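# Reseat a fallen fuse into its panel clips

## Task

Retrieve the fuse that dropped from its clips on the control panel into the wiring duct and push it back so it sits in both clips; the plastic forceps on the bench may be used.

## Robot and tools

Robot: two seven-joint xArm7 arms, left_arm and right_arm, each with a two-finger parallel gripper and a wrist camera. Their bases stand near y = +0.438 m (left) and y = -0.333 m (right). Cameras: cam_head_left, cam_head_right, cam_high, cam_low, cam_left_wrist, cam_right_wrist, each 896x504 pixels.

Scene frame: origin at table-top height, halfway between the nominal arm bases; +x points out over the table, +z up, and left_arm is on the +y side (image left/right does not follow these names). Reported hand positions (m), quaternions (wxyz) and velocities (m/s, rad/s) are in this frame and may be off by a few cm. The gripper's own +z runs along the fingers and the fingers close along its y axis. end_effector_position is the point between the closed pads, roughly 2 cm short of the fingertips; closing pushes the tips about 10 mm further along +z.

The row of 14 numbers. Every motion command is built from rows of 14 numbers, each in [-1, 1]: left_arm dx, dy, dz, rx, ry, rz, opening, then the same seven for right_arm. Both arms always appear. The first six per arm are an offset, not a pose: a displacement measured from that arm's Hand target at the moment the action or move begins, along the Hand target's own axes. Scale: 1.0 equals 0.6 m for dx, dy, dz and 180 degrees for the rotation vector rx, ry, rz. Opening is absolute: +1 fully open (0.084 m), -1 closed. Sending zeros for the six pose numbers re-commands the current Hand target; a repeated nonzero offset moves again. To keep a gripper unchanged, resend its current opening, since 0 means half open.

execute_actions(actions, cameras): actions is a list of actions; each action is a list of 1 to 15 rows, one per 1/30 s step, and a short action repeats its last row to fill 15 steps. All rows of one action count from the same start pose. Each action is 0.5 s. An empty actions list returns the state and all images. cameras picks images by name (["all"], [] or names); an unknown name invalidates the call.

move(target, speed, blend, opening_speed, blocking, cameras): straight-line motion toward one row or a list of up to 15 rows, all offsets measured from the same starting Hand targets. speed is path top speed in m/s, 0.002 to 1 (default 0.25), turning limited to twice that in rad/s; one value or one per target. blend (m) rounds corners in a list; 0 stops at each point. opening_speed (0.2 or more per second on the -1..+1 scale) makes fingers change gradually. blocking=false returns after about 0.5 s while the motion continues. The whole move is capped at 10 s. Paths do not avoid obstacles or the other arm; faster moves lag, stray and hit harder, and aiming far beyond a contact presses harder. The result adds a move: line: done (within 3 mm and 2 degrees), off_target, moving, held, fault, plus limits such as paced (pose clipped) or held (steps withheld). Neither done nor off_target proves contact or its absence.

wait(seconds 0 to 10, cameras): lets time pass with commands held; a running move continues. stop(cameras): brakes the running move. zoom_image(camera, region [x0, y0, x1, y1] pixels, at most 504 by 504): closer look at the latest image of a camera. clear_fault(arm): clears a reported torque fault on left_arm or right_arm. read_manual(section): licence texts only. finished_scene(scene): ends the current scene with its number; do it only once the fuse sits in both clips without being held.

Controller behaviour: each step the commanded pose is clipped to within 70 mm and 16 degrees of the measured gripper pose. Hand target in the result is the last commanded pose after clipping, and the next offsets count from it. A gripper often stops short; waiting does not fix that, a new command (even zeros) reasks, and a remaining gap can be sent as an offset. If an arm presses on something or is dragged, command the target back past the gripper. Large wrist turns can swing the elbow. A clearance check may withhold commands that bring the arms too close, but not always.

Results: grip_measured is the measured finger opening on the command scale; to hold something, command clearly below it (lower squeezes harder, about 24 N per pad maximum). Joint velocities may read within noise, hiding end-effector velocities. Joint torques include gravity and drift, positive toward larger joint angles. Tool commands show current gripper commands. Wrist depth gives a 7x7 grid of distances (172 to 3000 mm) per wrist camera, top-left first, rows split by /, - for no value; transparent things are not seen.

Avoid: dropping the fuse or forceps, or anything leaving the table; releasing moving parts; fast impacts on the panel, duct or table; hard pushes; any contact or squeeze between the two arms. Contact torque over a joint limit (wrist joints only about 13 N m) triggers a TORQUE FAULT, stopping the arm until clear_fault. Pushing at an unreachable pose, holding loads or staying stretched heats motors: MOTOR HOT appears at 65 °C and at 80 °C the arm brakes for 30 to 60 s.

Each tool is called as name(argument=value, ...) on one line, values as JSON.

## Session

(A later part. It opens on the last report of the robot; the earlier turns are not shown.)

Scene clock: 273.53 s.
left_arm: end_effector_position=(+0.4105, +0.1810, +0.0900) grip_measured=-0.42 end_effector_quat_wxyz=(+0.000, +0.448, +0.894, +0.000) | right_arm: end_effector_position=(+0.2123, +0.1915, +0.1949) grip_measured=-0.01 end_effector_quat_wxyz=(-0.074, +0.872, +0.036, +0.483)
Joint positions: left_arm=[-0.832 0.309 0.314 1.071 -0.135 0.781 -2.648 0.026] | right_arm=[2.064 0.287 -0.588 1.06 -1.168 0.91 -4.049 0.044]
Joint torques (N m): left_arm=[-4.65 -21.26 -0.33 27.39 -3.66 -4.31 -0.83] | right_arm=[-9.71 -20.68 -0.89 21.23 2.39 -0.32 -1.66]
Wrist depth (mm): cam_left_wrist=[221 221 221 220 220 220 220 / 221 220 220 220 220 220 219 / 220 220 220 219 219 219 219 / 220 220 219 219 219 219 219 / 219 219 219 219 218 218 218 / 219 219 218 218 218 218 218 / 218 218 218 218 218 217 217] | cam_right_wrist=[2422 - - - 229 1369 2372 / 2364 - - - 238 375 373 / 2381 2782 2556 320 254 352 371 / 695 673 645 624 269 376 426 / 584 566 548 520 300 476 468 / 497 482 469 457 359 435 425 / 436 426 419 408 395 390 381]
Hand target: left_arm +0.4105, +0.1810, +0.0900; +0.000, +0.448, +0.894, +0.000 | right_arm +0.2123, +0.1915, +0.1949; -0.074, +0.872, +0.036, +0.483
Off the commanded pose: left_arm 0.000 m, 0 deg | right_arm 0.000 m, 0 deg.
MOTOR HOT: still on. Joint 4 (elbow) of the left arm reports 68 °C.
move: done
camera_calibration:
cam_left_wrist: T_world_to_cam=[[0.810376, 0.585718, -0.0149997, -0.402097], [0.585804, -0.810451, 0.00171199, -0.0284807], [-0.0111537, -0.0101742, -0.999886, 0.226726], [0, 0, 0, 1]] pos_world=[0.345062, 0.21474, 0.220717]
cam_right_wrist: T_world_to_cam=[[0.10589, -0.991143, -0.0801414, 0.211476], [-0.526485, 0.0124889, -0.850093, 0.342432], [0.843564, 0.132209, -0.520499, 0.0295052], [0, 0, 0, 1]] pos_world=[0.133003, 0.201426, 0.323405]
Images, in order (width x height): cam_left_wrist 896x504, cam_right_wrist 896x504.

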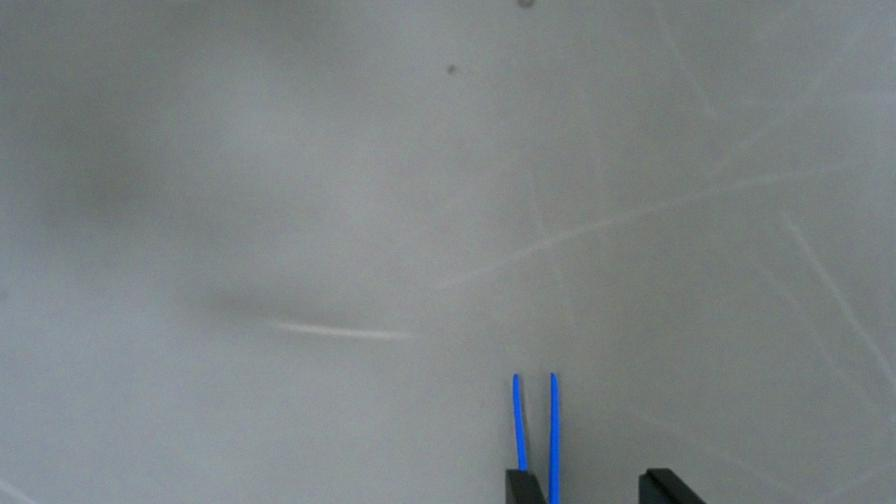

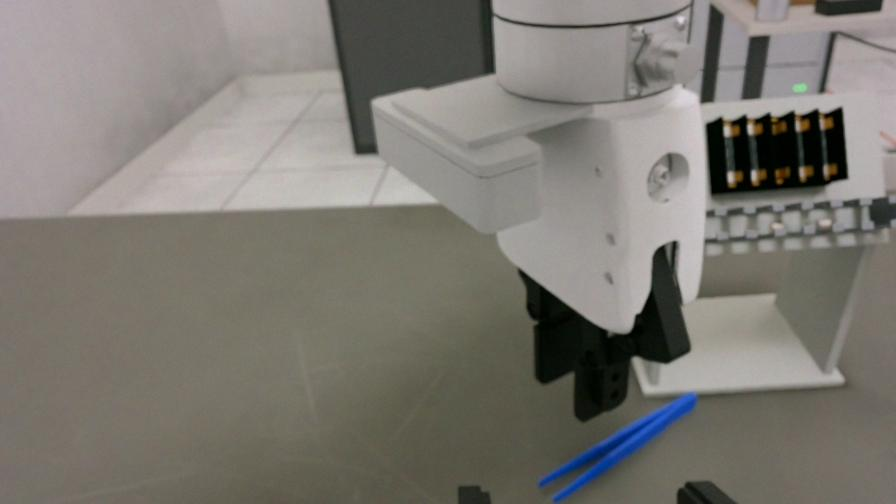

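move(target=[0,-0.0067,0.1133,0,0,-0.0167,-0.4,0,0,0,0,0,0,0], speed=0.12)

move(target=[0,0,0,0,0,0,-0.95,0,0,0,0,0,0,0], opening_speed=1)

move(target=[0,0,-0.08,0,0,0,-0.95,0,0,0,0,0,0,0], speed=0.15, cameras=["cam_left_wrist","cam_right_wrist"])

Scene clock: 293.50 s.
left_arm: end_effector_position=(+0.4074, +0.1784, +0.0224) grip_measured=-0.42 end_effector_quat_wxyz=(+0.000, +0.424, +0.905, +0.000) | right_arm: end_effector_position=(+0.2123, +0.1915, +0.1949) grip_measured=-0.01 end_effector_quat_wxyz=(-0.074, +0.872, +0.036, +0.483)
Joint positions: left_arm=[-0.819 0.449 0.283 1.041 -0.212 0.618 -2.655 0.026] | right_arm=[2.064 0.287 -0.588 1.06 -1.168 0.91 -4.049 0.044]
Joint torques (N m): left_arm=[4.98 -4.54 -1.23 12.54 -3.69 -4.36 0.23] | right_arm=[-9.35 -20.65 -1.17 21.15 2.43 -0.09 -1.69]
Wrist depth (mm): cam_left_wrist=[- - - - - - - / - - - - - - - / - - - - - - - / - - - - - - - / - - - - - - - / - - - - - - - / - - - - - - -] | cam_right_wrist=[2235 - 178 - - - 2333 / 2279 - 184 179 - - 374 / 2364 2644 2457 190 254 - 372 / 693 667 644 626 268 375 428 / 587 566 551 521 294 462 468 / 494 480 467 458 306 417 424 / 436 427 417 409 377 381 380]
Hand target: left_arm +0.4072, +0.1785, +0.0220; +0.000, +0.424, +0.905, +0.000 | right_arm +0.2123, +0.1915, +0.1949; -0.074, +0.872, +0.036, +0.483
Off the commanded pose: left_arm 0.000 m, 0 deg | right_arm 0.000 m, 0 deg.
MOTOR HOT: still on. Joint 4 (elbow) of the left arm reports 69 °C.
move: done

Scene clock: 294.27 s.
left_arm: end_effector_position=(+0.4071, +0.1786, +0.0219) grip_measured=-0.91 end_effector_quat_wxyz=(+0.000, +0.424, +0.905, +0.000) | right_arm: end_effector_position=(+0.2123, +0.1915, +0.1949) grip_measured=-0.01 end_effector_quat_wxyz=(-0.074, +0.872, +0.036, +0.483)
Joint positions: left_arm=[-0.819 0.45 0.283 1.04 -0.212 0.618 -2.655 0.004] | right_arm=[2.064 0.287 -0.588 1.06 -1.168 0.91 -4.049 0.044]
Joint torques (N m): left_arm=[5.64 -16.87 3.66 7.37 1.29 0.85 0.34] | right_arm=[-9.41 -20.78 -1.14 21.13 2.19 -0.2 -1.74]
Wrist depth (mm): cam_left_wrist=[- - - - - - - / - - - - - - - / - - - - - - - / - - - - - - - / - - - - - - - / - - - - - - - / - - - - - - -] | cam_right_wrist=[2286 - 177 - - - 2348 / 2286 - 184 176 - - 373 / 2364 2675 732 189 254 - 372 / 696 667 643 630 269 376 426 / 586 567 549 522 295 463 467 / 494 481 470 458 310 418 424 / 435 426 418 408 376 383 381]
Hand target: left_arm +0.4072, +0.1785, +0.0220; +0.000, +0.424, +0.905, +0.000 | right_arm +0.2123, +0.1915, +0.1949; -0.074, +0.872, +0.036, +0.483
Off the commanded pose: left_arm 0.000 m, 0 deg | right_arm 0.000 m, 0 deg.
MOTOR HOT: still on. Joint 4 (elbow) of the left arm reports 68 °C.
move: done

Scene clock: 295.10 s.
left_arm: end_effector_position=(+0.4072, +0.1786, +0.0700) grip_measured=-0.91 end_effector_quat_wxyz=(+0.000, +0.424, +0.905, +0.000) | right_arm: end_effector_position=(+0.2123, +0.1915, +0.1949) grip_measured=-0.01 end_effector_quat_wxyz=(-0.074, +0.872, +0.036, +0.483)
Joint positions: left_arm=[-0.84 0.345 0.313 1.053 -0.158 0.73 -2.692 0.004] | right_arm=[2.064 0.287 -0.588 1.06 -1.168 0.91 -4.049 0.044]
Joint torques (N m): left_arm=[-5.05 -29.64 3.93 27.05 3.82 -0.61 -0.75] | right_arm=[-9.34 -20.72 -1.22 21.27 2.16 -0.01 -1.78]
Wrist depth (mm): cam_left_wrist=[201 200 200 200 199 199 199 / 201 200 200 200 199 199 198 / 200 200 200 199 199 198 198 / 200 200 199 199 198 198 198 / 199 199 199 198 198 198 198 / 199 199 199 198 198 197 197 / 199 199 198 198 198 197 197] | cam_right_wrist=[2389 - - - 229 1402 2325 / 2364 - - - 237 361 374 / 2389 2863 2614 317 250 353 372 / 693 670 645 599 271 340 428 / 583 567 551 520 288 462 468 / 494 481 467 457 340 430 425 / 436 425 418 408 390 391 380]
Hand target: left_arm +0.4073, +0.1785, +0.0700; +0.000, +0.424, +0.905, +0.000 | right_arm +0.2123, +0.1915, +0.1949; -0.074, +0.872, +0.036, +0.483
Off the commanded pose: left_arm 0.000 m, 0 deg | right_arm 0.000 m, 0 deg.
MOTOR HOT: still on. Joint 4 (elbow) of the left arm reports 68 °C.
move: done
camera_calibration:
cam_left_wrist: T_world_to_cam=[[0.77856, 0.62739, -0.0150419, -0.392817], [0.627477, -0.778634, 0.00142004, -0.0512276], [-0.0108212, -0.010544, -0.999886, 0.206476], [0, 0, 0, 1]] pos_world=[0.34021, 0.208739, 0.200617]
cam_right_wrist: T_world_to_cam=[[0.10589, -0.991143, -0.0801414, 0.211476], [-0.526485, 0.0124889, -0.850093, 0.342432], [0.843564, 0.132209, -0.520499, 0.0295052], [0, 0, 0, 1]] pos_world=[0.133003, 0.201426, 0.323405]
Images, in order (width x height): cam_left_wrist 896x504, cam_right_wrist 896x504.

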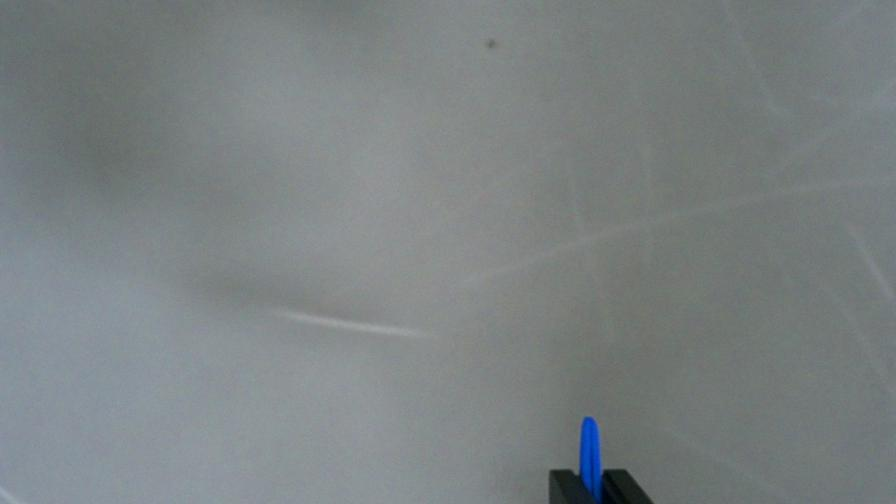

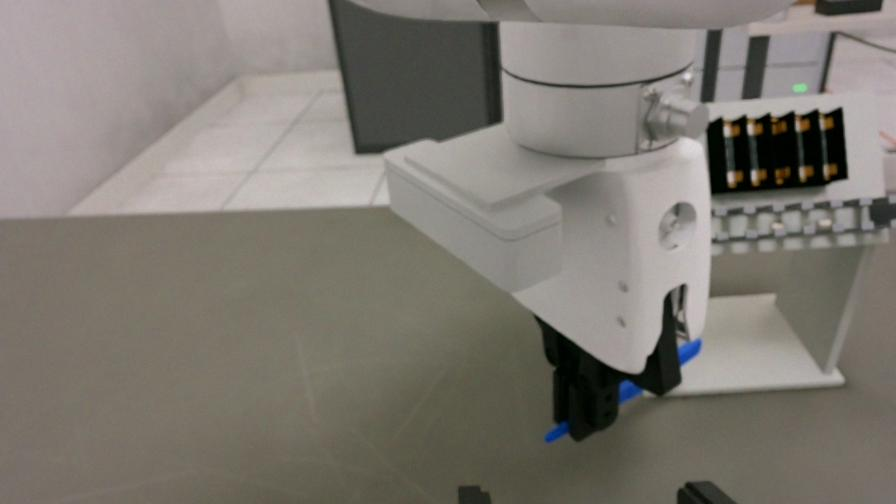

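move(target=[[0.158,0.045,0,0,0,0,-0.95,0,0,0,0,0,0,0],[0.158,0.045,0,0,0,0.61,-0.95,0,0,0,0,0,0,0],[0.158,0.045,0.0775,0,0,0.61,-0.95,0,0,0,0,0,0,0]], speed=[0.2,0.6,0.1])

move(target=[0,0,0.002,0,0,0,-0.4,0,0,0,0,0,0,0], opening_speed=0.8)

move(target=[-0.06,0,-0.12,0,0,0,-0.4,0,0,0,0,0,0,0], speed=0.2, cameras=["cam_left_wrist","cam_right_wrist"])

Scene clock: 312.53 s.
left_arm: end_effector_position=(+0.3673, +0.2687, +0.0235) grip_measured=-0.91 end_effector_quat_wxyz=(+0.000, +0.985, +0.173, +0.000) | right_arm: end_effector_position=(+0.2123, +0.1915, +0.1949) grip_measured=-0.01 end_effector_quat_wxyz=(-0.074, +0.872, +0.036, +0.483)
Joint positions: left_arm=[-0.634 0.246 0.218 0.738 -0.111 0.501 -0.673 0.004] | right_arm=[2.064 0.287 -0.588 1.06 -1.168 0.91 -4.049 0.044]
Joint torques (N m): left_arm=[4.61 -17.74 -0.89 23.54 -3.34 -4.51 0.9] | right_arm=[-9.17 -20.77 -1.47 21.05 2.26 0.54 -1.67]
Wrist depth (mm): cam_left_wrist=[- - - - - - - / - - - - - - - / - - - - - - - / - - - - - - - / - - - - - - - / - - - - - - - / - - - - - - -] | cam_right_wrist=[- - - 2492 2414 2340 2325 / - - - 2624 2547 377 374 / - - - 2483 2364 377 371 / - - - 583 607 378 428 / 583 574 258 268 511 481 467 / 492 484 272 285 446 435 424 / 437 426 289 308 397 390 381]
Hand target: left_arm +0.3673, +0.2687, +0.0235; +0.000, +0.985, +0.173, +0.000 | right_arm +0.2123, +0.1915, +0.1949; -0.074, +0.872, +0.036, +0.483
Off the commanded pose: left_arm 0.000 m, 0 deg | right_arm 0.000 m, 0 deg.
MOTOR HOT: still on. Joint 4 (elbow) of the left arm reports 68 °C.
move: done

Scene clock: 313.43 s.
left_arm: end_effector_position=(+0.3674, +0.2686, +0.0224) grip_measured=-0.42 end_effector_quat_wxyz=(+0.000, +0.985, +0.173, +0.000) | right_arm: end_effector_position=(+0.2123, +0.1915, +0.1949) grip_measured=-0.01 end_effector_quat_wxyz=(-0.074, +0.872, +0.036, +0.483)
Joint positions: left_arm=[-0.633 0.25 0.218 0.738 -0.113 0.497 -0.672 0.026] | right_arm=[2.064 0.287 -0.588 1.06 -1.168 0.91 -4.049 0.044]
Joint torques (N m): left_arm=[1.62 -10.22 -2.12 11.44 -3.46 -2.39 0.98] | right_arm=[-8.87 -21.02 -1.71 21.12 2.08 0.44 -1.67]
Wrist depth (mm): cam_left_wrist=[- - - - - - - / - - - - - - - / - - - - - - - / - - - - - - - / - - - - - - - / - - - - - - - / - - - - - - -] | cam_right_wrist=[- - - 2457 2389 2340 2405 / - - - 2585 2528 378 374 / - - - 2538 2405 378 371 / - - - 584 605 377 428 / 583 555 259 268 509 482 467 / 496 485 273 285 446 437 425 / 435 426 293 306 397 390 381]
Hand target: left_arm +0.3673, +0.2687, +0.0223; +0.000, +0.985, +0.173, +0.000 | right_arm +0.2123, +0.1915, +0.1949; -0.074, +0.872, +0.036, +0.483
Off the commanded pose: left_arm 0.000 m, 0 deg | right_arm 0.000 m, 0 deg.
MOTOR HOT: still on. Joint 4 (elbow) of the left arm reports 68 °C.
move: done

Scene clock: 314.37 s.
left_arm: end_effector_position=(+0.3335, +0.2564, +0.0943) grip_measured=-0.42 end_effector_quat_wxyz=(+0.000, +0.985, +0.173, +0.000) | right_arm: end_effector_position=(+0.2123, +0.1915, +0.1949) grip_measured=-0.01 end_effector_quat_wxyz=(-0.074, +0.872, +0.036, +0.483)
Joint positions: left_arm=[-0.684 -0.013 0.218 0.678 0.004 0.691 -0.818 0.026] | right_arm=[2.064 0.287 -0.588 1.06 -1.168 0.91 -4.049 0.044]
Joint torques (N m): left_arm=[-4.54 -21.3 -1.43 18.32 3.94 -0.87 -0.95] | right_arm=[-8.67 -20.76 -1.78 20.96 2.2 0.68 -1.58]
Wrist depth (mm): cam_left_wrist=[224 224 223 223 222 222 222 / 224 224 223 223 223 222 222 / 224 224 223 223 222 222 221 / 224 224 223 223 222 222 221 / 224 224 224 223 222 222 221 / 224 224 223 223 222 222 221 / 224 224 223 223 222 222 222] | cam_right_wrist=[- - - 2414 2431 2294 2333 / - 190 - 193 2492 378 374 / 2165 193 179 197 2389 377 372 / 695 - 196 205 598 377 427 / 573 - 209 219 501 481 467 / 494 488 222 235 439 435 423 / 437 416 265 388 397 391 382]
Hand target: left_arm +0.3335, +0.2564, +0.0943; +0.000, +0.985, +0.173, +0.000 | right_arm +0.2123, +0.1915, +0.1949; -0.074, +0.872, +0.036, +0.483
Off the commanded pose: left_arm 0.000 m, 0 deg | right_arm 0.000 m, 0 deg.
MOTOR HOT: still on. Joint 4 (elbow) of the left arm reports 67 °C.
move: done
camera_calibration:
cam_left_wrist: T_world_to_cam=[[0.326519, -0.945081, -0.0143935, 0.170014], [-0.945164, -0.326587, 0.00257695, 0.464109], [-0.00713615, 0.0127628, -0.999893, 0.223692], [0, 0, 0, 1]] pos_world=[0.384742, 0.309394, 0.22492]
cam_right_wrist: T_world_to_cam=[[0.10589, -0.991143, -0.0801414, 0.211476], [-0.526485, 0.0124889, -0.850093, 0.342432], [0.843564, 0.132209, -0.520499, 0.0295052], [0, 0, 0, 1]] pos_world=[0.133003, 0.201426, 0.323405]
Images, in order (width x height): cam_left_wrist 896x504, cam_right_wrist 896x504.

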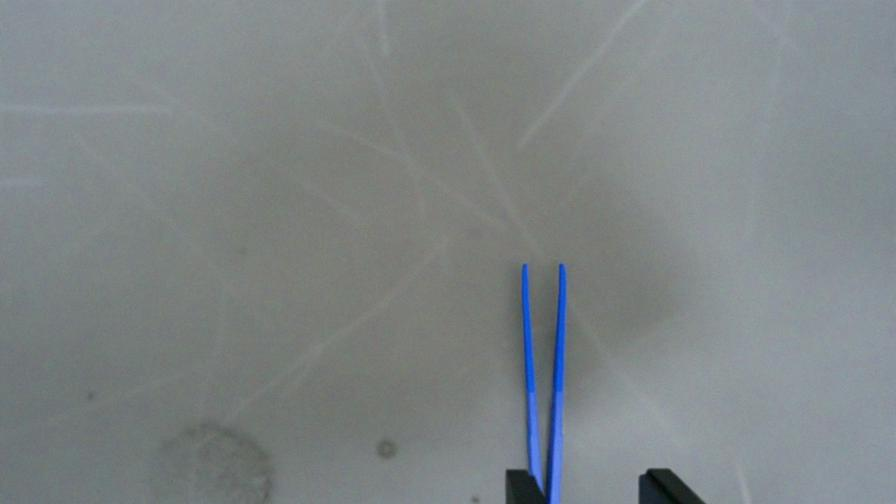

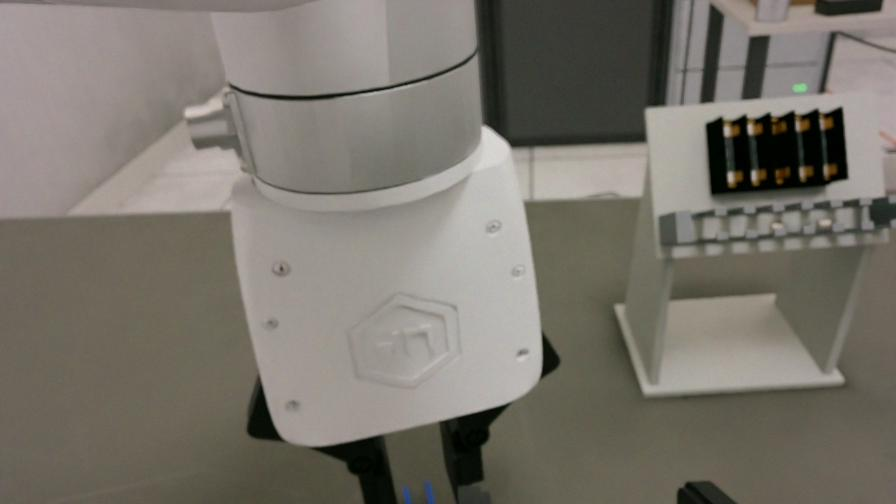

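move(target=[-0.012,-0.001,0.1205,0,0,0,-0.4,0,0,0,0,0,0,0], speed=0.15)

move(target=[0,0,0,0,0,0,-0.86,0,0,0,0,0,0,0], opening_speed=1)

move(target=[0,0,-0.05,0,0,0,-0.86,0,0,0,0,0,0,0], speed=0.15, cameras=["cam_left_wrist"])

zoom_image(camera="cam_left_wrist", region=[480, 200, 680, 400])

Scene clock: 326.43 s.
left_arm: end_effector_position=(+0.3266, +0.2544, +0.0222) grip_measured=-0.42 end_effector_quat_wxyz=(+0.000, +0.985, +0.173, +0.000) | right_arm: end_effector_position=(+0.2123, +0.1915, +0.1949) grip_measured=-0.01 end_effector_quat_wxyz=(-0.074, +0.872, +0.036, +0.483)
Joint positions: left_arm=[-0.687 0.172 0.198 0.625 -0.078 0.458 -0.771 0.026] | right_arm=[2.064 0.287 -0.588 1.06 -1.168 0.91 -4.049 0.044]
Joint torques (N m): left_arm=[4.88 -6.86 -1.17 18.1 -3.44 -4.7 0.76] | right_arm=[-8.8 -20.64 -1.87 21.14 1.91 0.72 -1.7]
Wrist depth (mm): cam_left_wrist=[- - - - - - - / - - - - - - - / - - - - - - - / - - - - - - - / - - - - - - - / - - - - - - - / - - - - - - -] | cam_right_wrist=[- - - 2448 2397 2317 2372 / - - - 2604 2538 379 373 / - - - - 2389 376 371 / - - - - 607 378 427 / - - - - 508 482 467 / - - - 229 442 435 426 / 428 418 233 242 384 390 381]
Hand target: left_arm +0.3265, +0.2545, +0.0221; +0.000, +0.985, +0.173, +0.000 | right_arm +0.2123, +0.1915, +0.1949; -0.074, +0.872, +0.036, +0.483
Off the commanded pose: left_arm 0.000 m, 0 deg | right_arm 0.000 m, 0 deg.
MOTOR HOT: still on. Joint 4 (elbow) of the left arm reports 66 °C.
move: done

Scene clock: 327.10 s.
left_arm: end_effector_position=(+0.3265, +0.2545, +0.0220) grip_measured=-0.87 end_effector_quat_wxyz=(+0.000, +0.985, +0.173, +0.000) | right_arm: end_effector_position=(+0.2123, +0.1915, +0.1949) grip_measured=-0.01 end_effector_quat_wxyz=(-0.074, +0.872, +0.036, +0.483)
Joint positions: left_arm=[-0.687 0.172 0.198 0.625 -0.078 0.457 -0.771 0.006] | right_arm=[2.064 0.287 -0.588 1.06 -1.168 0.91 -4.049 0.044]
Joint torques (N m): left_arm=[5.33 -14.01 2.06 8.76 -1.75 0.85 0.65] | right_arm=[-8.7 -20.8 -2.05 21.27 2.02 0.64 -1.66]
Wrist depth (mm): cam_left_wrist=[- - - - - - - / - - - - - - - / - - - - - - - / - - - - - - - / - - - - - - - / - - - - - - - / - - - - - - -] | cam_right_wrist=[- - - 2439 2431 2294 2325 / - - - 2595 2538 378 374 / - - - - 2381 376 372 / - - - - 606 377 426 / - - - - 506 481 467 / - - - 229 440 435 424 / 426 417 233 242 387 391 381]
Hand target: left_arm +0.3265, +0.2545, +0.0221; +0.000, +0.985, +0.173, +0.000 | right_arm +0.2123, +0.1915, +0.1949; -0.074, +0.872, +0.036, +0.483
Off the commanded pose: left_arm 0.000 m, 0 deg | right_arm 0.000 m, 0 deg.
MOTOR HOT: still on. Joint 4 (elbow) of the left arm reports 66 °C.
move: done

Scene clock: 327.93 s.
left_arm: end_effector_position=(+0.3265, +0.2545, +0.0520) grip_measured=-0.87 end_effector_quat_wxyz=(+0.000, +0.985, +0.173, +0.000) | right_arm: end_effector_position=(+0.2123, +0.1915, +0.1949) grip_measured=-0.01 end_effector_quat_wxyz=(-0.074, +0.872, +0.036, +0.483)
Joint positions: left_arm=[-0.693 0.083 0.211 0.632 -0.034 0.552 -0.803 0.006] | right_arm=[2.064 0.287 -0.588 1.06 -1.168 0.91 -4.049 0.044]
Joint torques (N m): left_arm=[-4.47 -22.73 2.05 24.71 3.97 -0.76 -0.99] | right_arm=[-8.56 -20.56 -1.85 21.18 2.12 0.68 -1.56]
Wrist depth (mm): cam_left_wrist=[182 181 181 181 180 180 180 / 182 181 181 181 180 180 180 / 182 181 181 181 180 180 180 / 182 182 181 181 180 180 180 / 182 181 181 181 180 180 180 / 182 181 181 181 180 180 179 / 182 182 181 181 180 180 180] | cam_right_wrist=[- - - 2422 2414 2356 2356 / - - - 2575 2528 378 373 / - - - 2381 2389 377 372 / - - - 195 601 378 427 / 583 - 205 211 504 482 467 / 494 484 216 224 431 436 426 / 436 420 229 242 386 391 380]
Hand target: left_arm +0.3265, +0.2545, +0.0521; +0.000, +0.985, +0.173, +0.000 | right_arm +0.2123, +0.1915, +0.1949; -0.074, +0.872, +0.036, +0.483
Off the commanded pose: left_arm 0.000 m, 0 deg | right_arm 0.000 m, 0 deg.
MOTOR HOT: still on. Joint 4 (elbow) of the left arm reports 66 °C.
move: done
camera_calibration:
cam_left_wrist: T_world_to_cam=[[0.326521, -0.945081, -0.0143608, 0.169889], [-0.945164, -0.326587, 0.00248243, 0.456999], [-0.00703616, 0.0127628, -0.999894, 0.181333], [0, 0, 0, 1]] pos_world=[0.377742, 0.307494, 0.182619]
Images, in order (width x height): cam_left_wrist 896x504.

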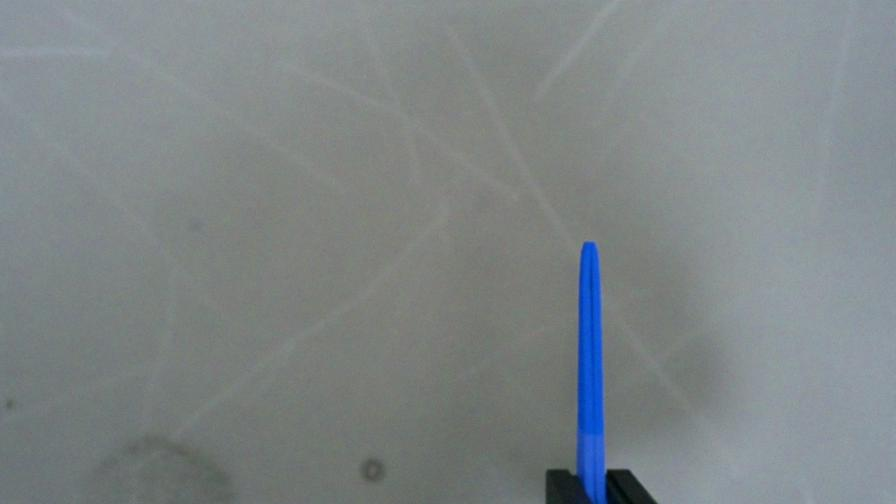

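Scaled by 2.520 from the camera's 896x504 image, which has a finer 1280x720 frame.

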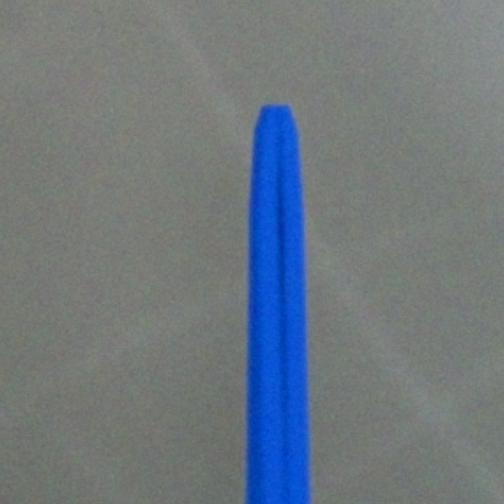

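move(target=[0,0,0,0,0,0,-0.8,0,0,0,0,0,0,0], opening_speed=0.3, cameras=["cam_left_wrist"])

zoom_image(camera="cam_left_wrist", region=[480, 200, 680, 400])

Scene clock: 333.00 s.
left_arm: end_effector_position=(+0.3265, +0.2545, +0.0521) grip_measured=-0.82 end_effector_quat_wxyz=(+0.000, +0.985, +0.173, +0.000) | right_arm: end_effector_position=(+0.2123, +0.1915, +0.1949) grip_measured=-0.01 end_effector_quat_wxyz=(-0.074, +0.872, +0.036, +0.483)
Joint positions: left_arm=[-0.693 0.082 0.211 0.632 -0.034 0.552 -0.803 0.008] | right_arm=[2.064 0.287 -0.588 1.06 -1.168 0.91 -4.049 0.044]
Joint torques (N m): left_arm=[-4.62 -22.21 2.09 24.68 3.87 -0.98 -1.07] | right_arm=[-8.62 -20.75 -2.01 21.45 1.89 0.63 -1.64]
Wrist depth (mm): cam_left_wrist=[182 182 181 181 180 180 180 / 182 182 181 181 180 180 180 / 182 182 181 181 180 180 180 / 182 182 181 181 180 180 180 / 182 182 181 181 180 180 180 / 182 182 181 181 180 180 180 / 182 182 181 181 - 180 180] | cam_right_wrist=[- - - 2448 2414 2364 2325 / - - - 2595 2483 378 373 / - - - 2389 2381 377 371 / - - - 195 603 378 428 / 583 - 206 213 505 481 466 / 496 483 215 224 430 435 425 / 436 418 229 242 386 390 380]
Hand target: left_arm +0.3265, +0.2545, +0.0521; +0.000, +0.985, +0.173, +0.000 | right_arm +0.2123, +0.1915, +0.1949; -0.074, +0.872, +0.036, +0.483
Off the commanded pose: left_arm 0.000 m, 0 deg | right_arm 0.000 m, 0 deg.
MOTOR HOT: still on. Joint 4 (elbow) of the left arm reports 66 °C.
move: done
camera_calibration:
cam_left_wrist: T_world_to_cam=[[0.326521, -0.945081, -0.0143608, 0.169889], [-0.945164, -0.326587, 0.00248243, 0.456999], [-0.00703616, 0.0127628, -0.999894, 0.181333], [0, 0, 0, 1]] pos_world=[0.377742, 0.307494, 0.182619]
Images, in order (width x height): cam_left_wrist 896x504.

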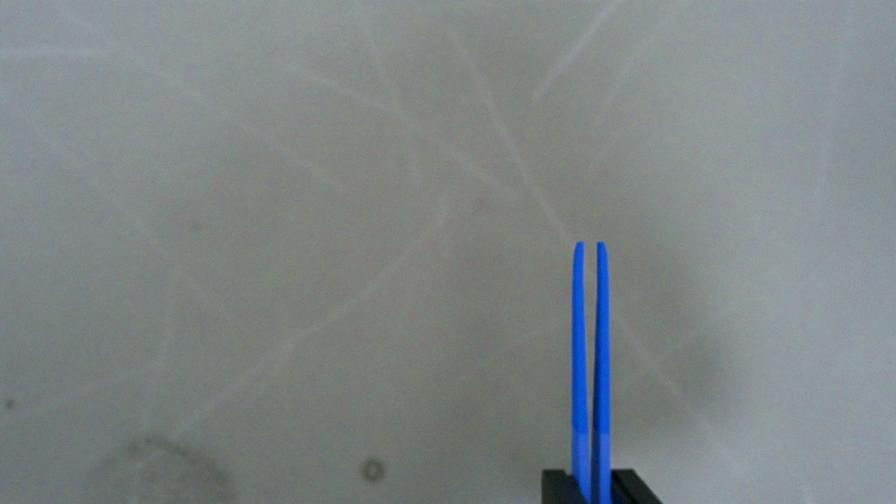

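Scaled by 2.520 from the camera's 896x504 image, which has a finer 1280x720 frame.

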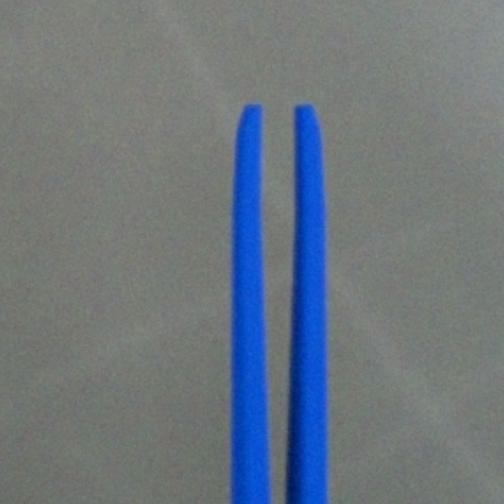

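move(target=[0,0,0,0,0,0,-0.75,0,0,0,0,0,0,0], opening_speed=0.3, cameras=["cam_left_wrist"])

zoom_image(camera="cam_left_wrist", region=[480, 200, 680, 400])

Scene clock: 340.43 s.
left_arm: end_effector_position=(+0.3265, +0.2545, +0.0521) grip_measured=-0.77 end_effector_quat_wxyz=(+0.000, +0.985, +0.173, +0.000) | right_arm: end_effector_position=(+0.2123, +0.1915, +0.1949) grip_measured=-0.01 end_effector_quat_wxyz=(-0.074, +0.872, +0.036, +0.483)
Joint positions: left_arm=[-0.693 0.082 0.211 0.632 -0.034 0.552 -0.803 0.01] | right_arm=[2.064 0.287 -0.588 1.06 -1.168 0.91 -4.049 0.044]
Joint torques (N m): left_arm=[-4.74 -22.72 2.02 24.59 3.74 -1.44 -0.57] | right_arm=[-9.27 -20.88 -2.01 21.15 1.83 0.65 -1.7]
Wrist depth (mm): cam_left_wrist=[182 182 181 181 180 180 180 / 182 182 181 181 181 180 180 / 182 182 181 181 180 180 180 / 182 182 181 181 180 180 180 / 182 182 181 181 180 180 180 / 182 181 181 181 180 180 180 / 182 182 181 181 180 180 180] | cam_right_wrist=[- - - 2439 2405 2364 2340 / - - - 2604 2575 378 374 / - - - 2414 2372 377 372 / - - - 195 602 377 427 / 583 - 205 213 503 480 468 / 496 484 215 224 433 434 424 / 436 419 228 242 386 390 381]
Hand target: left_arm +0.3265, +0.2545, +0.0521; +0.000, +0.985, +0.173, +0.000 | right_arm +0.2123, +0.1915, +0.1949; -0.074, +0.872, +0.036, +0.483
Off the commanded pose: left_arm 0.000 m, 0 deg | right_arm 0.000 m, 0 deg.
MOTOR HOT: still on. Joint 4 (elbow) of the left arm reports 67 °C.
move: done
camera_calibration:
cam_left_wrist: T_world_to_cam=[[0.326521, -0.945081, -0.0143608, 0.169889], [-0.945164, -0.326587, 0.00248243, 0.456999], [-0.00703616, 0.0127628, -0.999894, 0.181333], [0, 0, 0, 1]] pos_world=[0.377742, 0.307494, 0.182619]
Images, in order (width x height): cam_left_wrist 896x504.

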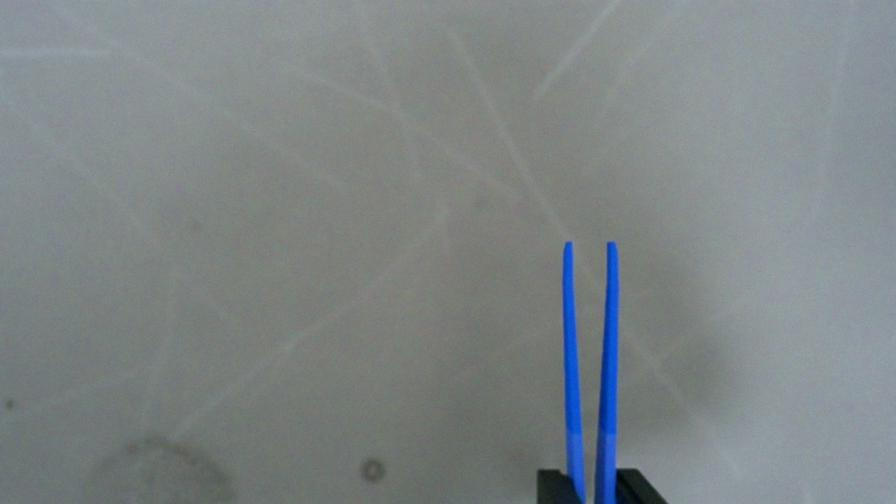

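Scaled by 2.520 from the camera's 896x504 image, which has a finer 1280x720 frame.

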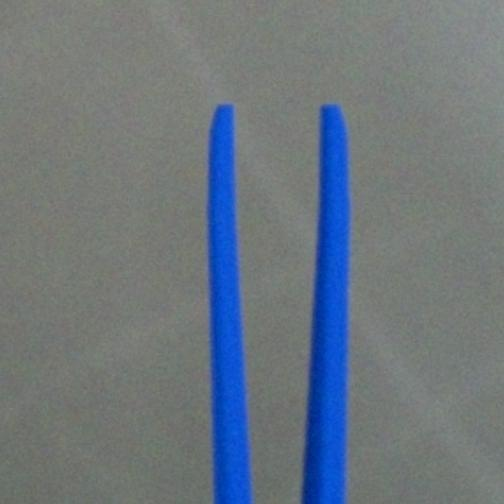

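move(target=[0,0,-0.2167,0,0,0,-0.76,0.0795,0.396,-0.125,0.071,0,-0.0435,0], speed=0.25)

move(target=[[0,0.02,0,-0.4593,-0.2001,-0.0697,-0.76,0,0,0,0,0,0,0],[-0.0875,0.324,-0.0423,-0.4593,-0.2001,-0.0697,-0.76,0,0,0,0,0,0,0]], speed=0.2, cameras=["cam_right_wrist","cam_left_wrist"])

Scene clock: 368.17 s.
left_arm: end_effector_position=(+0.3266, +0.2545, +0.1821) grip_measured=-0.78 end_effector_quat_wxyz=(+0.000, +0.985, +0.173, +0.000) | right_arm: end_effector_position=(+0.2069, -0.0555, +0.2524) grip_measured=-0.01 end_effector_quat_wxyz=(-0.137, +0.854, +0.149, +0.480)
Joint positions: left_arm=[-0.692 -0.197 0.206 0.774 0.048 0.967 -0.866 0.01] | right_arm=[1.888 -1.119 -0.432 0.127 -1.524 1.235 -4.405 0.044]
Joint torques (N m): left_arm=[4.73 -19.12 -2.32 29.8 4.07 -0.59 -1.04] | right_arm=[-10.09 -2.52 10.39 17.46 1.59 0.75 -1.62]
Wrist depth (mm): cam_left_wrist=[313 312 311 310 310 309 309 / 312 311 311 310 309 310 309 / 313 312 311 311 310 310 308 / 313 311 311 310 310 309 308 / 312 312 311 311 310 309 309 / 312 312 311 310 310 309 308 / 313 311 311 311 310 309 308] | cam_right_wrist=[2014 2566 - 2696 2483 2294 1353 / 300 2654 - - 2538 2457 2242 / 303 2604 2899 2760 2510 2474 2317 / 314 800 785 455 668 2074 1589 / 355 677 654 552 587 586 576 / 569 572 555 535 522 517 498 / 517 503 493 482 469 462 446]
Hand target: left_arm +0.3266, +0.2545, +0.1821; +0.000, +0.985, +0.173, +0.000 | right_arm +0.2069, -0.0555, +0.2524; -0.137, +0.854, +0.149, +0.480
Off the commanded pose: left_arm 0.000 m, 0 deg | right_arm 0.000 m, 0 deg.
MOTOR HOT: still on. Joint 4 (elbow) of the left arm reports 68 °C.
move: done

Scene clock: 373.90 s.
left_arm: end_effector_position=(+0.3437, +0.0539, +0.2075) grip_measured=-0.78 end_effector_quat_wxyz=(+0.687, +0.673, +0.219, -0.166) | right_arm: end_effector_position=(+0.2069, -0.0555, +0.2524) grip_measured=-0.01 end_effector_quat_wxyz=(-0.137, +0.854, +0.149, +0.480)
Joint positions: left_arm=[-1.018 0.266 0.631 0.7 -2.067 1.476 0.522 0.01] | right_arm=[1.888 -1.119 -0.432 0.127 -1.524 1.235 -4.405 0.044]
Joint torques (N m): left_arm=[-4.56 -15.59 0.76 23.37 -4.89 0.38 -0.98] | right_arm=[-9.57 -2.72 10.07 17.51 1.54 0.65 -1.42]
Wrist depth (mm): cam_left_wrist=[202 251 371 843 2899 2911 2935 / 220 280 440 2863 2874 2863 2899 / 243 318 541 2828 2851 2886 2923 / 264 383 760 2805 2828 2874 2863 / 297 458 2749 2405 2793 2805 2828 / 328 569 2782 2749 2782 2828 2760 / 380 745 2760 2727 2760 2771 2805] | cam_right_wrist=[2056 2595 - 2664 2448 2302 1345 / 2068 2644 - - 2614 2397 2271 / 1991 2575 2911 2782 2492 2448 2302 / 317 299 301 456 669 2050 1596 / 317 298 294 302 588 583 578 / 570 303 531 536 524 517 499 / 517 504 493 482 470 462 446]
Hand target: left_arm +0.3437, +0.0539, +0.2075; +0.687, +0.673, +0.219, -0.166 | right_arm +0.2069, -0.0555, +0.2524; -0.137, +0.854, +0.149, +0.480
Off the commanded pose: left_arm 0.000 m, 0 deg | right_arm 0.000 m, 0 deg.
MOTOR HOT: still on. Joint 4 (elbow) of the left arm reports 67 °C.
move: done
camera_calibration:
cam_left_wrist: T_world_to_cam=[[0.509427, 0.0242624, 0.860172, -0.319696], [-0.857797, -0.0650492, 0.509855, 0.25799], [0.0683238, -0.997587, -0.0123255, 0.163186], [0, 0, 0, 1]] pos_world=[0.373016, 0.187331, 0.145467]
cam_right_wrist: T_world_to_cam=[[0.359367, -0.929889, -0.0785028, -0.077643], [-0.492072, -0.117344, -0.86261, 0.380329], [0.792919, 0.348622, -0.499741, 0.114022], [0, 0, 0, 1]] pos_world=[0.124641, -0.0673207, 0.378961]
Images, in order (width x height): cam_left_wrist 896x504, cam_right_wrist 896x504.

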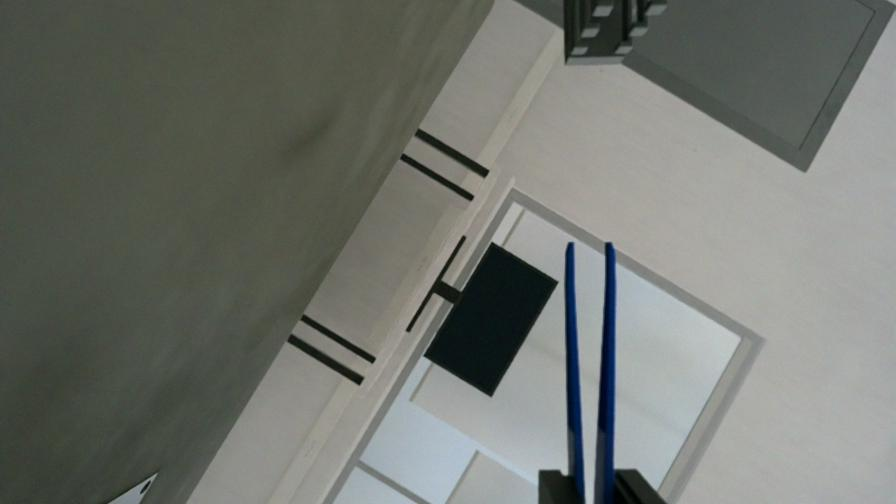

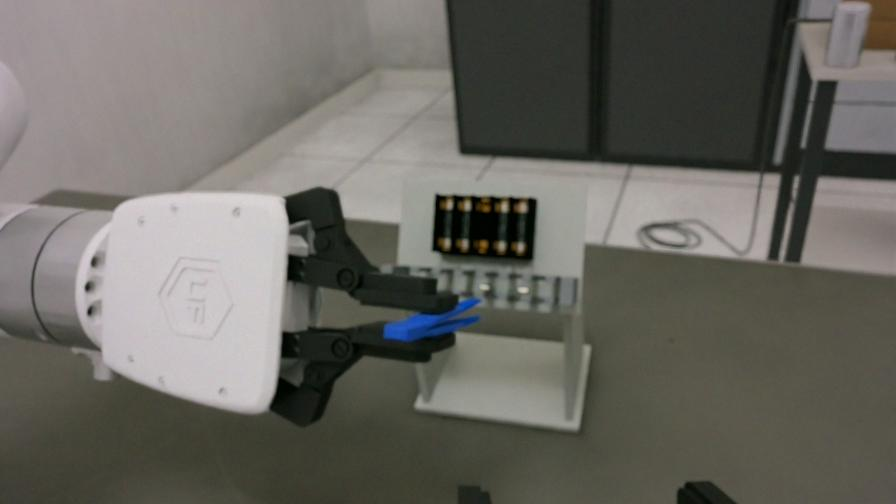

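zoom_image(camera="cam_right_wrist", region=[390, 180, 610, 340])

Scaled by 2.291 from the camera's 896x504 image, which has a finer 1280x720 frame.

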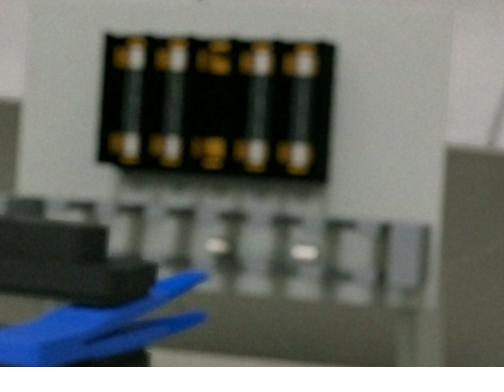

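move(target=[0.0667,0.0105,-0.0073,0,0,0,-0.76,0,0,0,0,0,0,0], speed=0.1, cameras=["cam_right_wrist","cam_left_wrist"])

zoom_image(camera="cam_right_wrist", region=[440, 240, 580, 330])

zoom_image(camera="cam_left_wrist", region=[440, 80, 700, 330])

Scene clock: 412.77 s.
left_arm: end_effector_position=(+0.3806, +0.0611, +0.1919) grip_measured=-0.78 end_effector_quat_wxyz=(+0.687, +0.673, +0.219, -0.166) | right_arm: end_effector_position=(+0.2069, -0.0555, +0.2524) grip_measured=-0.01 end_effector_quat_wxyz=(-0.137, +0.854, +0.149, +0.480)
Joint positions: left_arm=[-0.955 0.409 0.636 0.812 -2.064 1.566 0.491 0.01] | right_arm=[1.888 -1.119 -0.432 0.127 -1.524 1.235 -4.405 0.044]
Joint torques (N m): left_arm=[4.62 -18.24 1.67 23 -1.87 4.13 -0.86] | right_arm=[-9.74 -2.27 9.68 17.55 1.27 0.38 -1.28]
Wrist depth (mm): cam_left_wrist=[185 226 - - - - - / 199 253 - - - - 2874 / 219 287 462 2874 2886 2923 2923 / 238 321 637 2805 2863 2851 2874 / 268 414 823 2457 2816 2851 2886 / 307 515 2771 2760 2816 2816 2874 / 344 681 2727 2771 2727 2771 2793] | cam_right_wrist=[2032 2595 - 2685 2483 2309 1350 / 376 2654 - - 2634 2389 2257 / 381 2431 2863 2816 2538 2389 2257 / 355 346 332 444 668 2038 1607 / 375 344 335 548 590 586 576 / 588 568 537 538 522 516 499 / 516 502 494 483 468 461 447]
Hand target: left_arm +0.3807, +0.0611, +0.1919; +0.687, +0.673, +0.219, -0.166 | right_arm +0.2069, -0.0555, +0.2524; -0.137, +0.854, +0.149, +0.480
Off the commanded pose: left_arm 0.000 m, 0 deg | right_arm 0.000 m, 0 deg.
MOTOR HOT: still on. Joint 4 (elbow) of the left arm reports 67 °C.
move: done
camera_calibration:
cam_left_wrist: T_world_to_cam=[[0.509423, 0.0243484, 0.860172, -0.325265], [-0.8578, -0.0649982, 0.509858, 0.298056], [0.0683239, -0.997588, -0.0122255, 0.167643], [0, 0, 0, 1]] pos_world=[0.409916, 0.194531, 0.129867]
cam_right_wrist: T_world_to_cam=[[0.359367, -0.929889, -0.0785028, -0.077643], [-0.492072, -0.117344, -0.86261, 0.380329], [0.792919, 0.348622, -0.499741, 0.114022], [0, 0, 0, 1]] pos_world=[0.124641, -0.0673207, 0.378961]
Images, in order (width x height): cam_left_wrist 896x504, cam_right_wrist 896x504.

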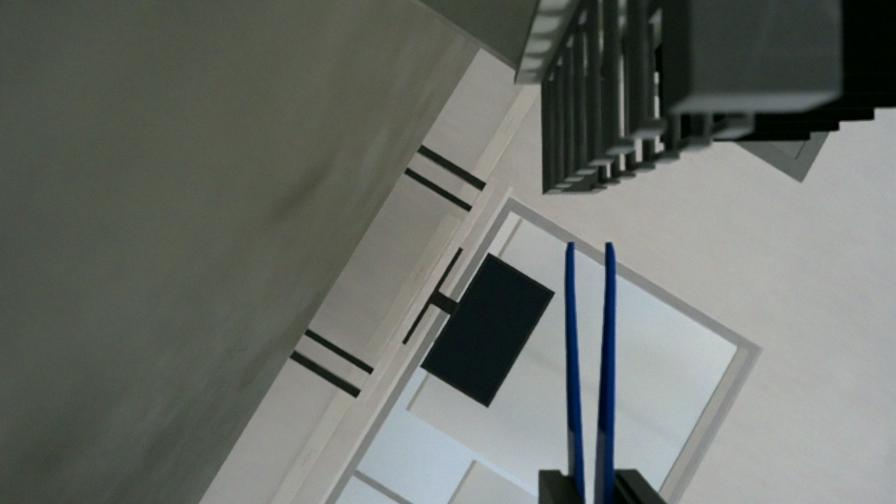

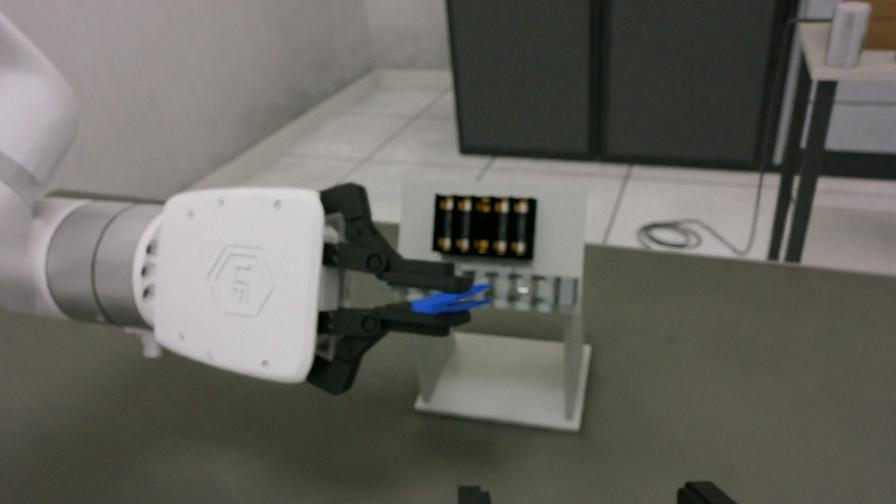

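Scaled by 3.600 from the camera's 896x504 image, which has a finer 1280x720 frame.

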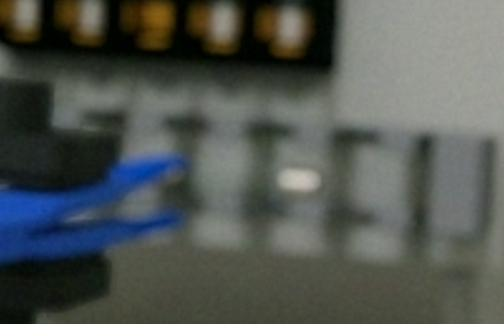

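Scaled by 1.938 from the camera's 896x504 image, which has a finer 1280x720 frame.

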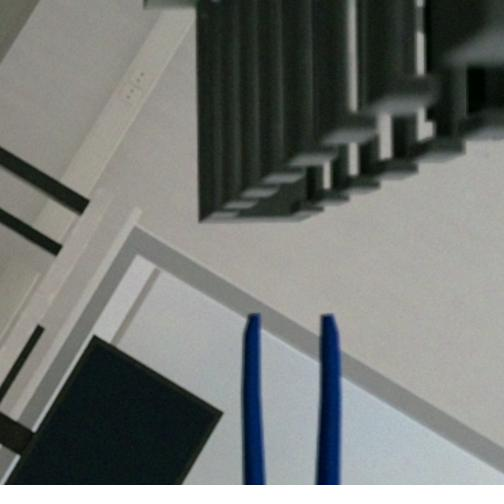

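move(target=[0.02,0.0017,-0.0033,0,0,0,-0.76,0,0,0,0,0,0,0], speed=0.08, cameras=["cam_right_wrist","cam_left_wrist"])

zoom_image(camera="cam_right_wrist", region=[460, 260, 560, 324])

zoom_image(camera="cam_left_wrist", region=[500, 130, 700, 330])

Scene clock: 456.90 s.
left_arm: end_effector_position=(+0.3912, +0.0639, +0.1865) grip_measured=-0.78 end_effector_quat_wxyz=(+0.687, +0.673, +0.219, -0.166) | right_arm: end_effector_position=(+0.2069, -0.0555, +0.2524) grip_measured=-0.01 end_effector_quat_wxyz=(-0.137, +0.854, +0.149, +0.480)
Joint positions: left_arm=[-0.933 0.45 0.635 0.845 -2.065 1.591 0.484 0.01] | right_arm=[1.888 -1.119 -0.432 0.127 -1.524 1.235 -4.405 0.044]
Joint torques (N m): left_arm=[4.74 -19.52 2.01 22.51 -1.96 4.21 -0.95] | right_arm=[-9.74 -2.18 9.31 17.57 1.33 0.44 -1.2]
Wrist depth (mm): cam_left_wrist=[- 217 - - - - - / 195 242 - - - - - / 210 266 - 2851 - 2863 2886 / 228 307 568 2851 2816 2874 2886 / 257 378 789 2397 2863 2828 2828 / 294 492 2760 2749 2805 2749 2805 / 330 652 2760 2760 2771 2816 2839] | cam_right_wrist=[2056 2585 - 2696 2501 2348 1340 / 373 2624 - - 2614 2439 2286 / 386 2556 2816 2760 2501 2448 2257 / 371 359 345 441 671 2050 1578 / 638 360 347 554 590 586 577 / 585 572 539 535 521 519 500 / 515 503 494 482 469 461 446]
Hand target: left_arm +0.3912, +0.0640, +0.1865; +0.687, +0.673, +0.219, -0.166 | right_arm +0.2069, -0.0555, +0.2524; -0.137, +0.854, +0.149, +0.480
Off the commanded pose: left_arm 0.000 m, 0 deg | right_arm 0.000 m, 0 deg.
MOTOR HOT: still on. Joint 4 (elbow) of the left arm reports 66 °C.
move: done
camera_calibration:
cam_left_wrist: T_world_to_cam=[[0.509423, 0.0243484, 0.860172, -0.326088], [-0.8578, -0.0649982, 0.509858, 0.310084], [0.0683239, -0.997588, -0.0122255, 0.169646], [0, 0, 0, 1]] pos_world=[0.420516, 0.197331, 0.124467]
cam_right_wrist: T_world_to_cam=[[0.359367, -0.929889, -0.0785028, -0.077643], [-0.492072, -0.117344, -0.86261, 0.380329], [0.792919, 0.348622, -0.499741, 0.114022], [0, 0, 0, 1]] pos_world=[0.124641, -0.0673207, 0.378961]
Images, in order (width x height): cam_left_wrist 896x504, cam_right_wrist 896x504.

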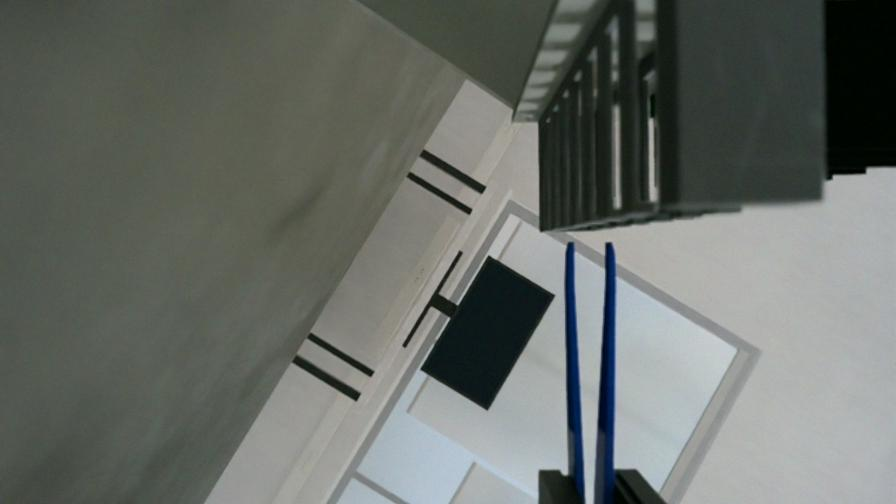

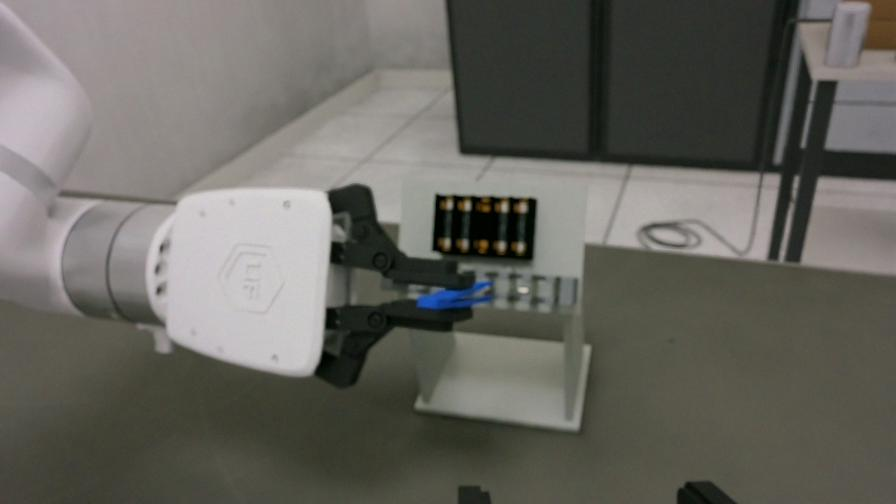

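Scaled by 5.040 from the camera's 896x504 image, which has a finer 1280x720 frame.

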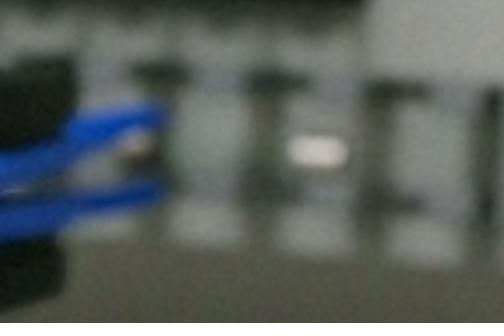

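Scaled by 2.520 from the camera's 896x504 image, which has a finer 1280x720 frame.

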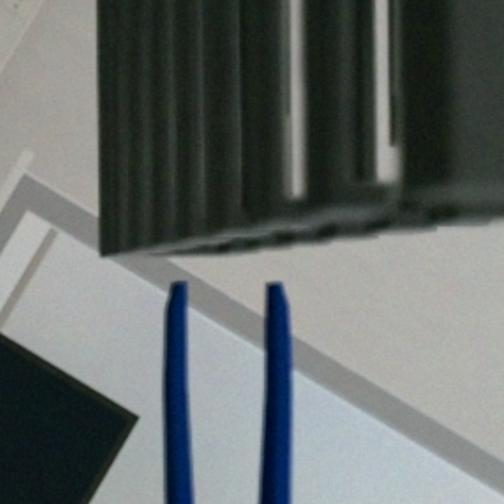

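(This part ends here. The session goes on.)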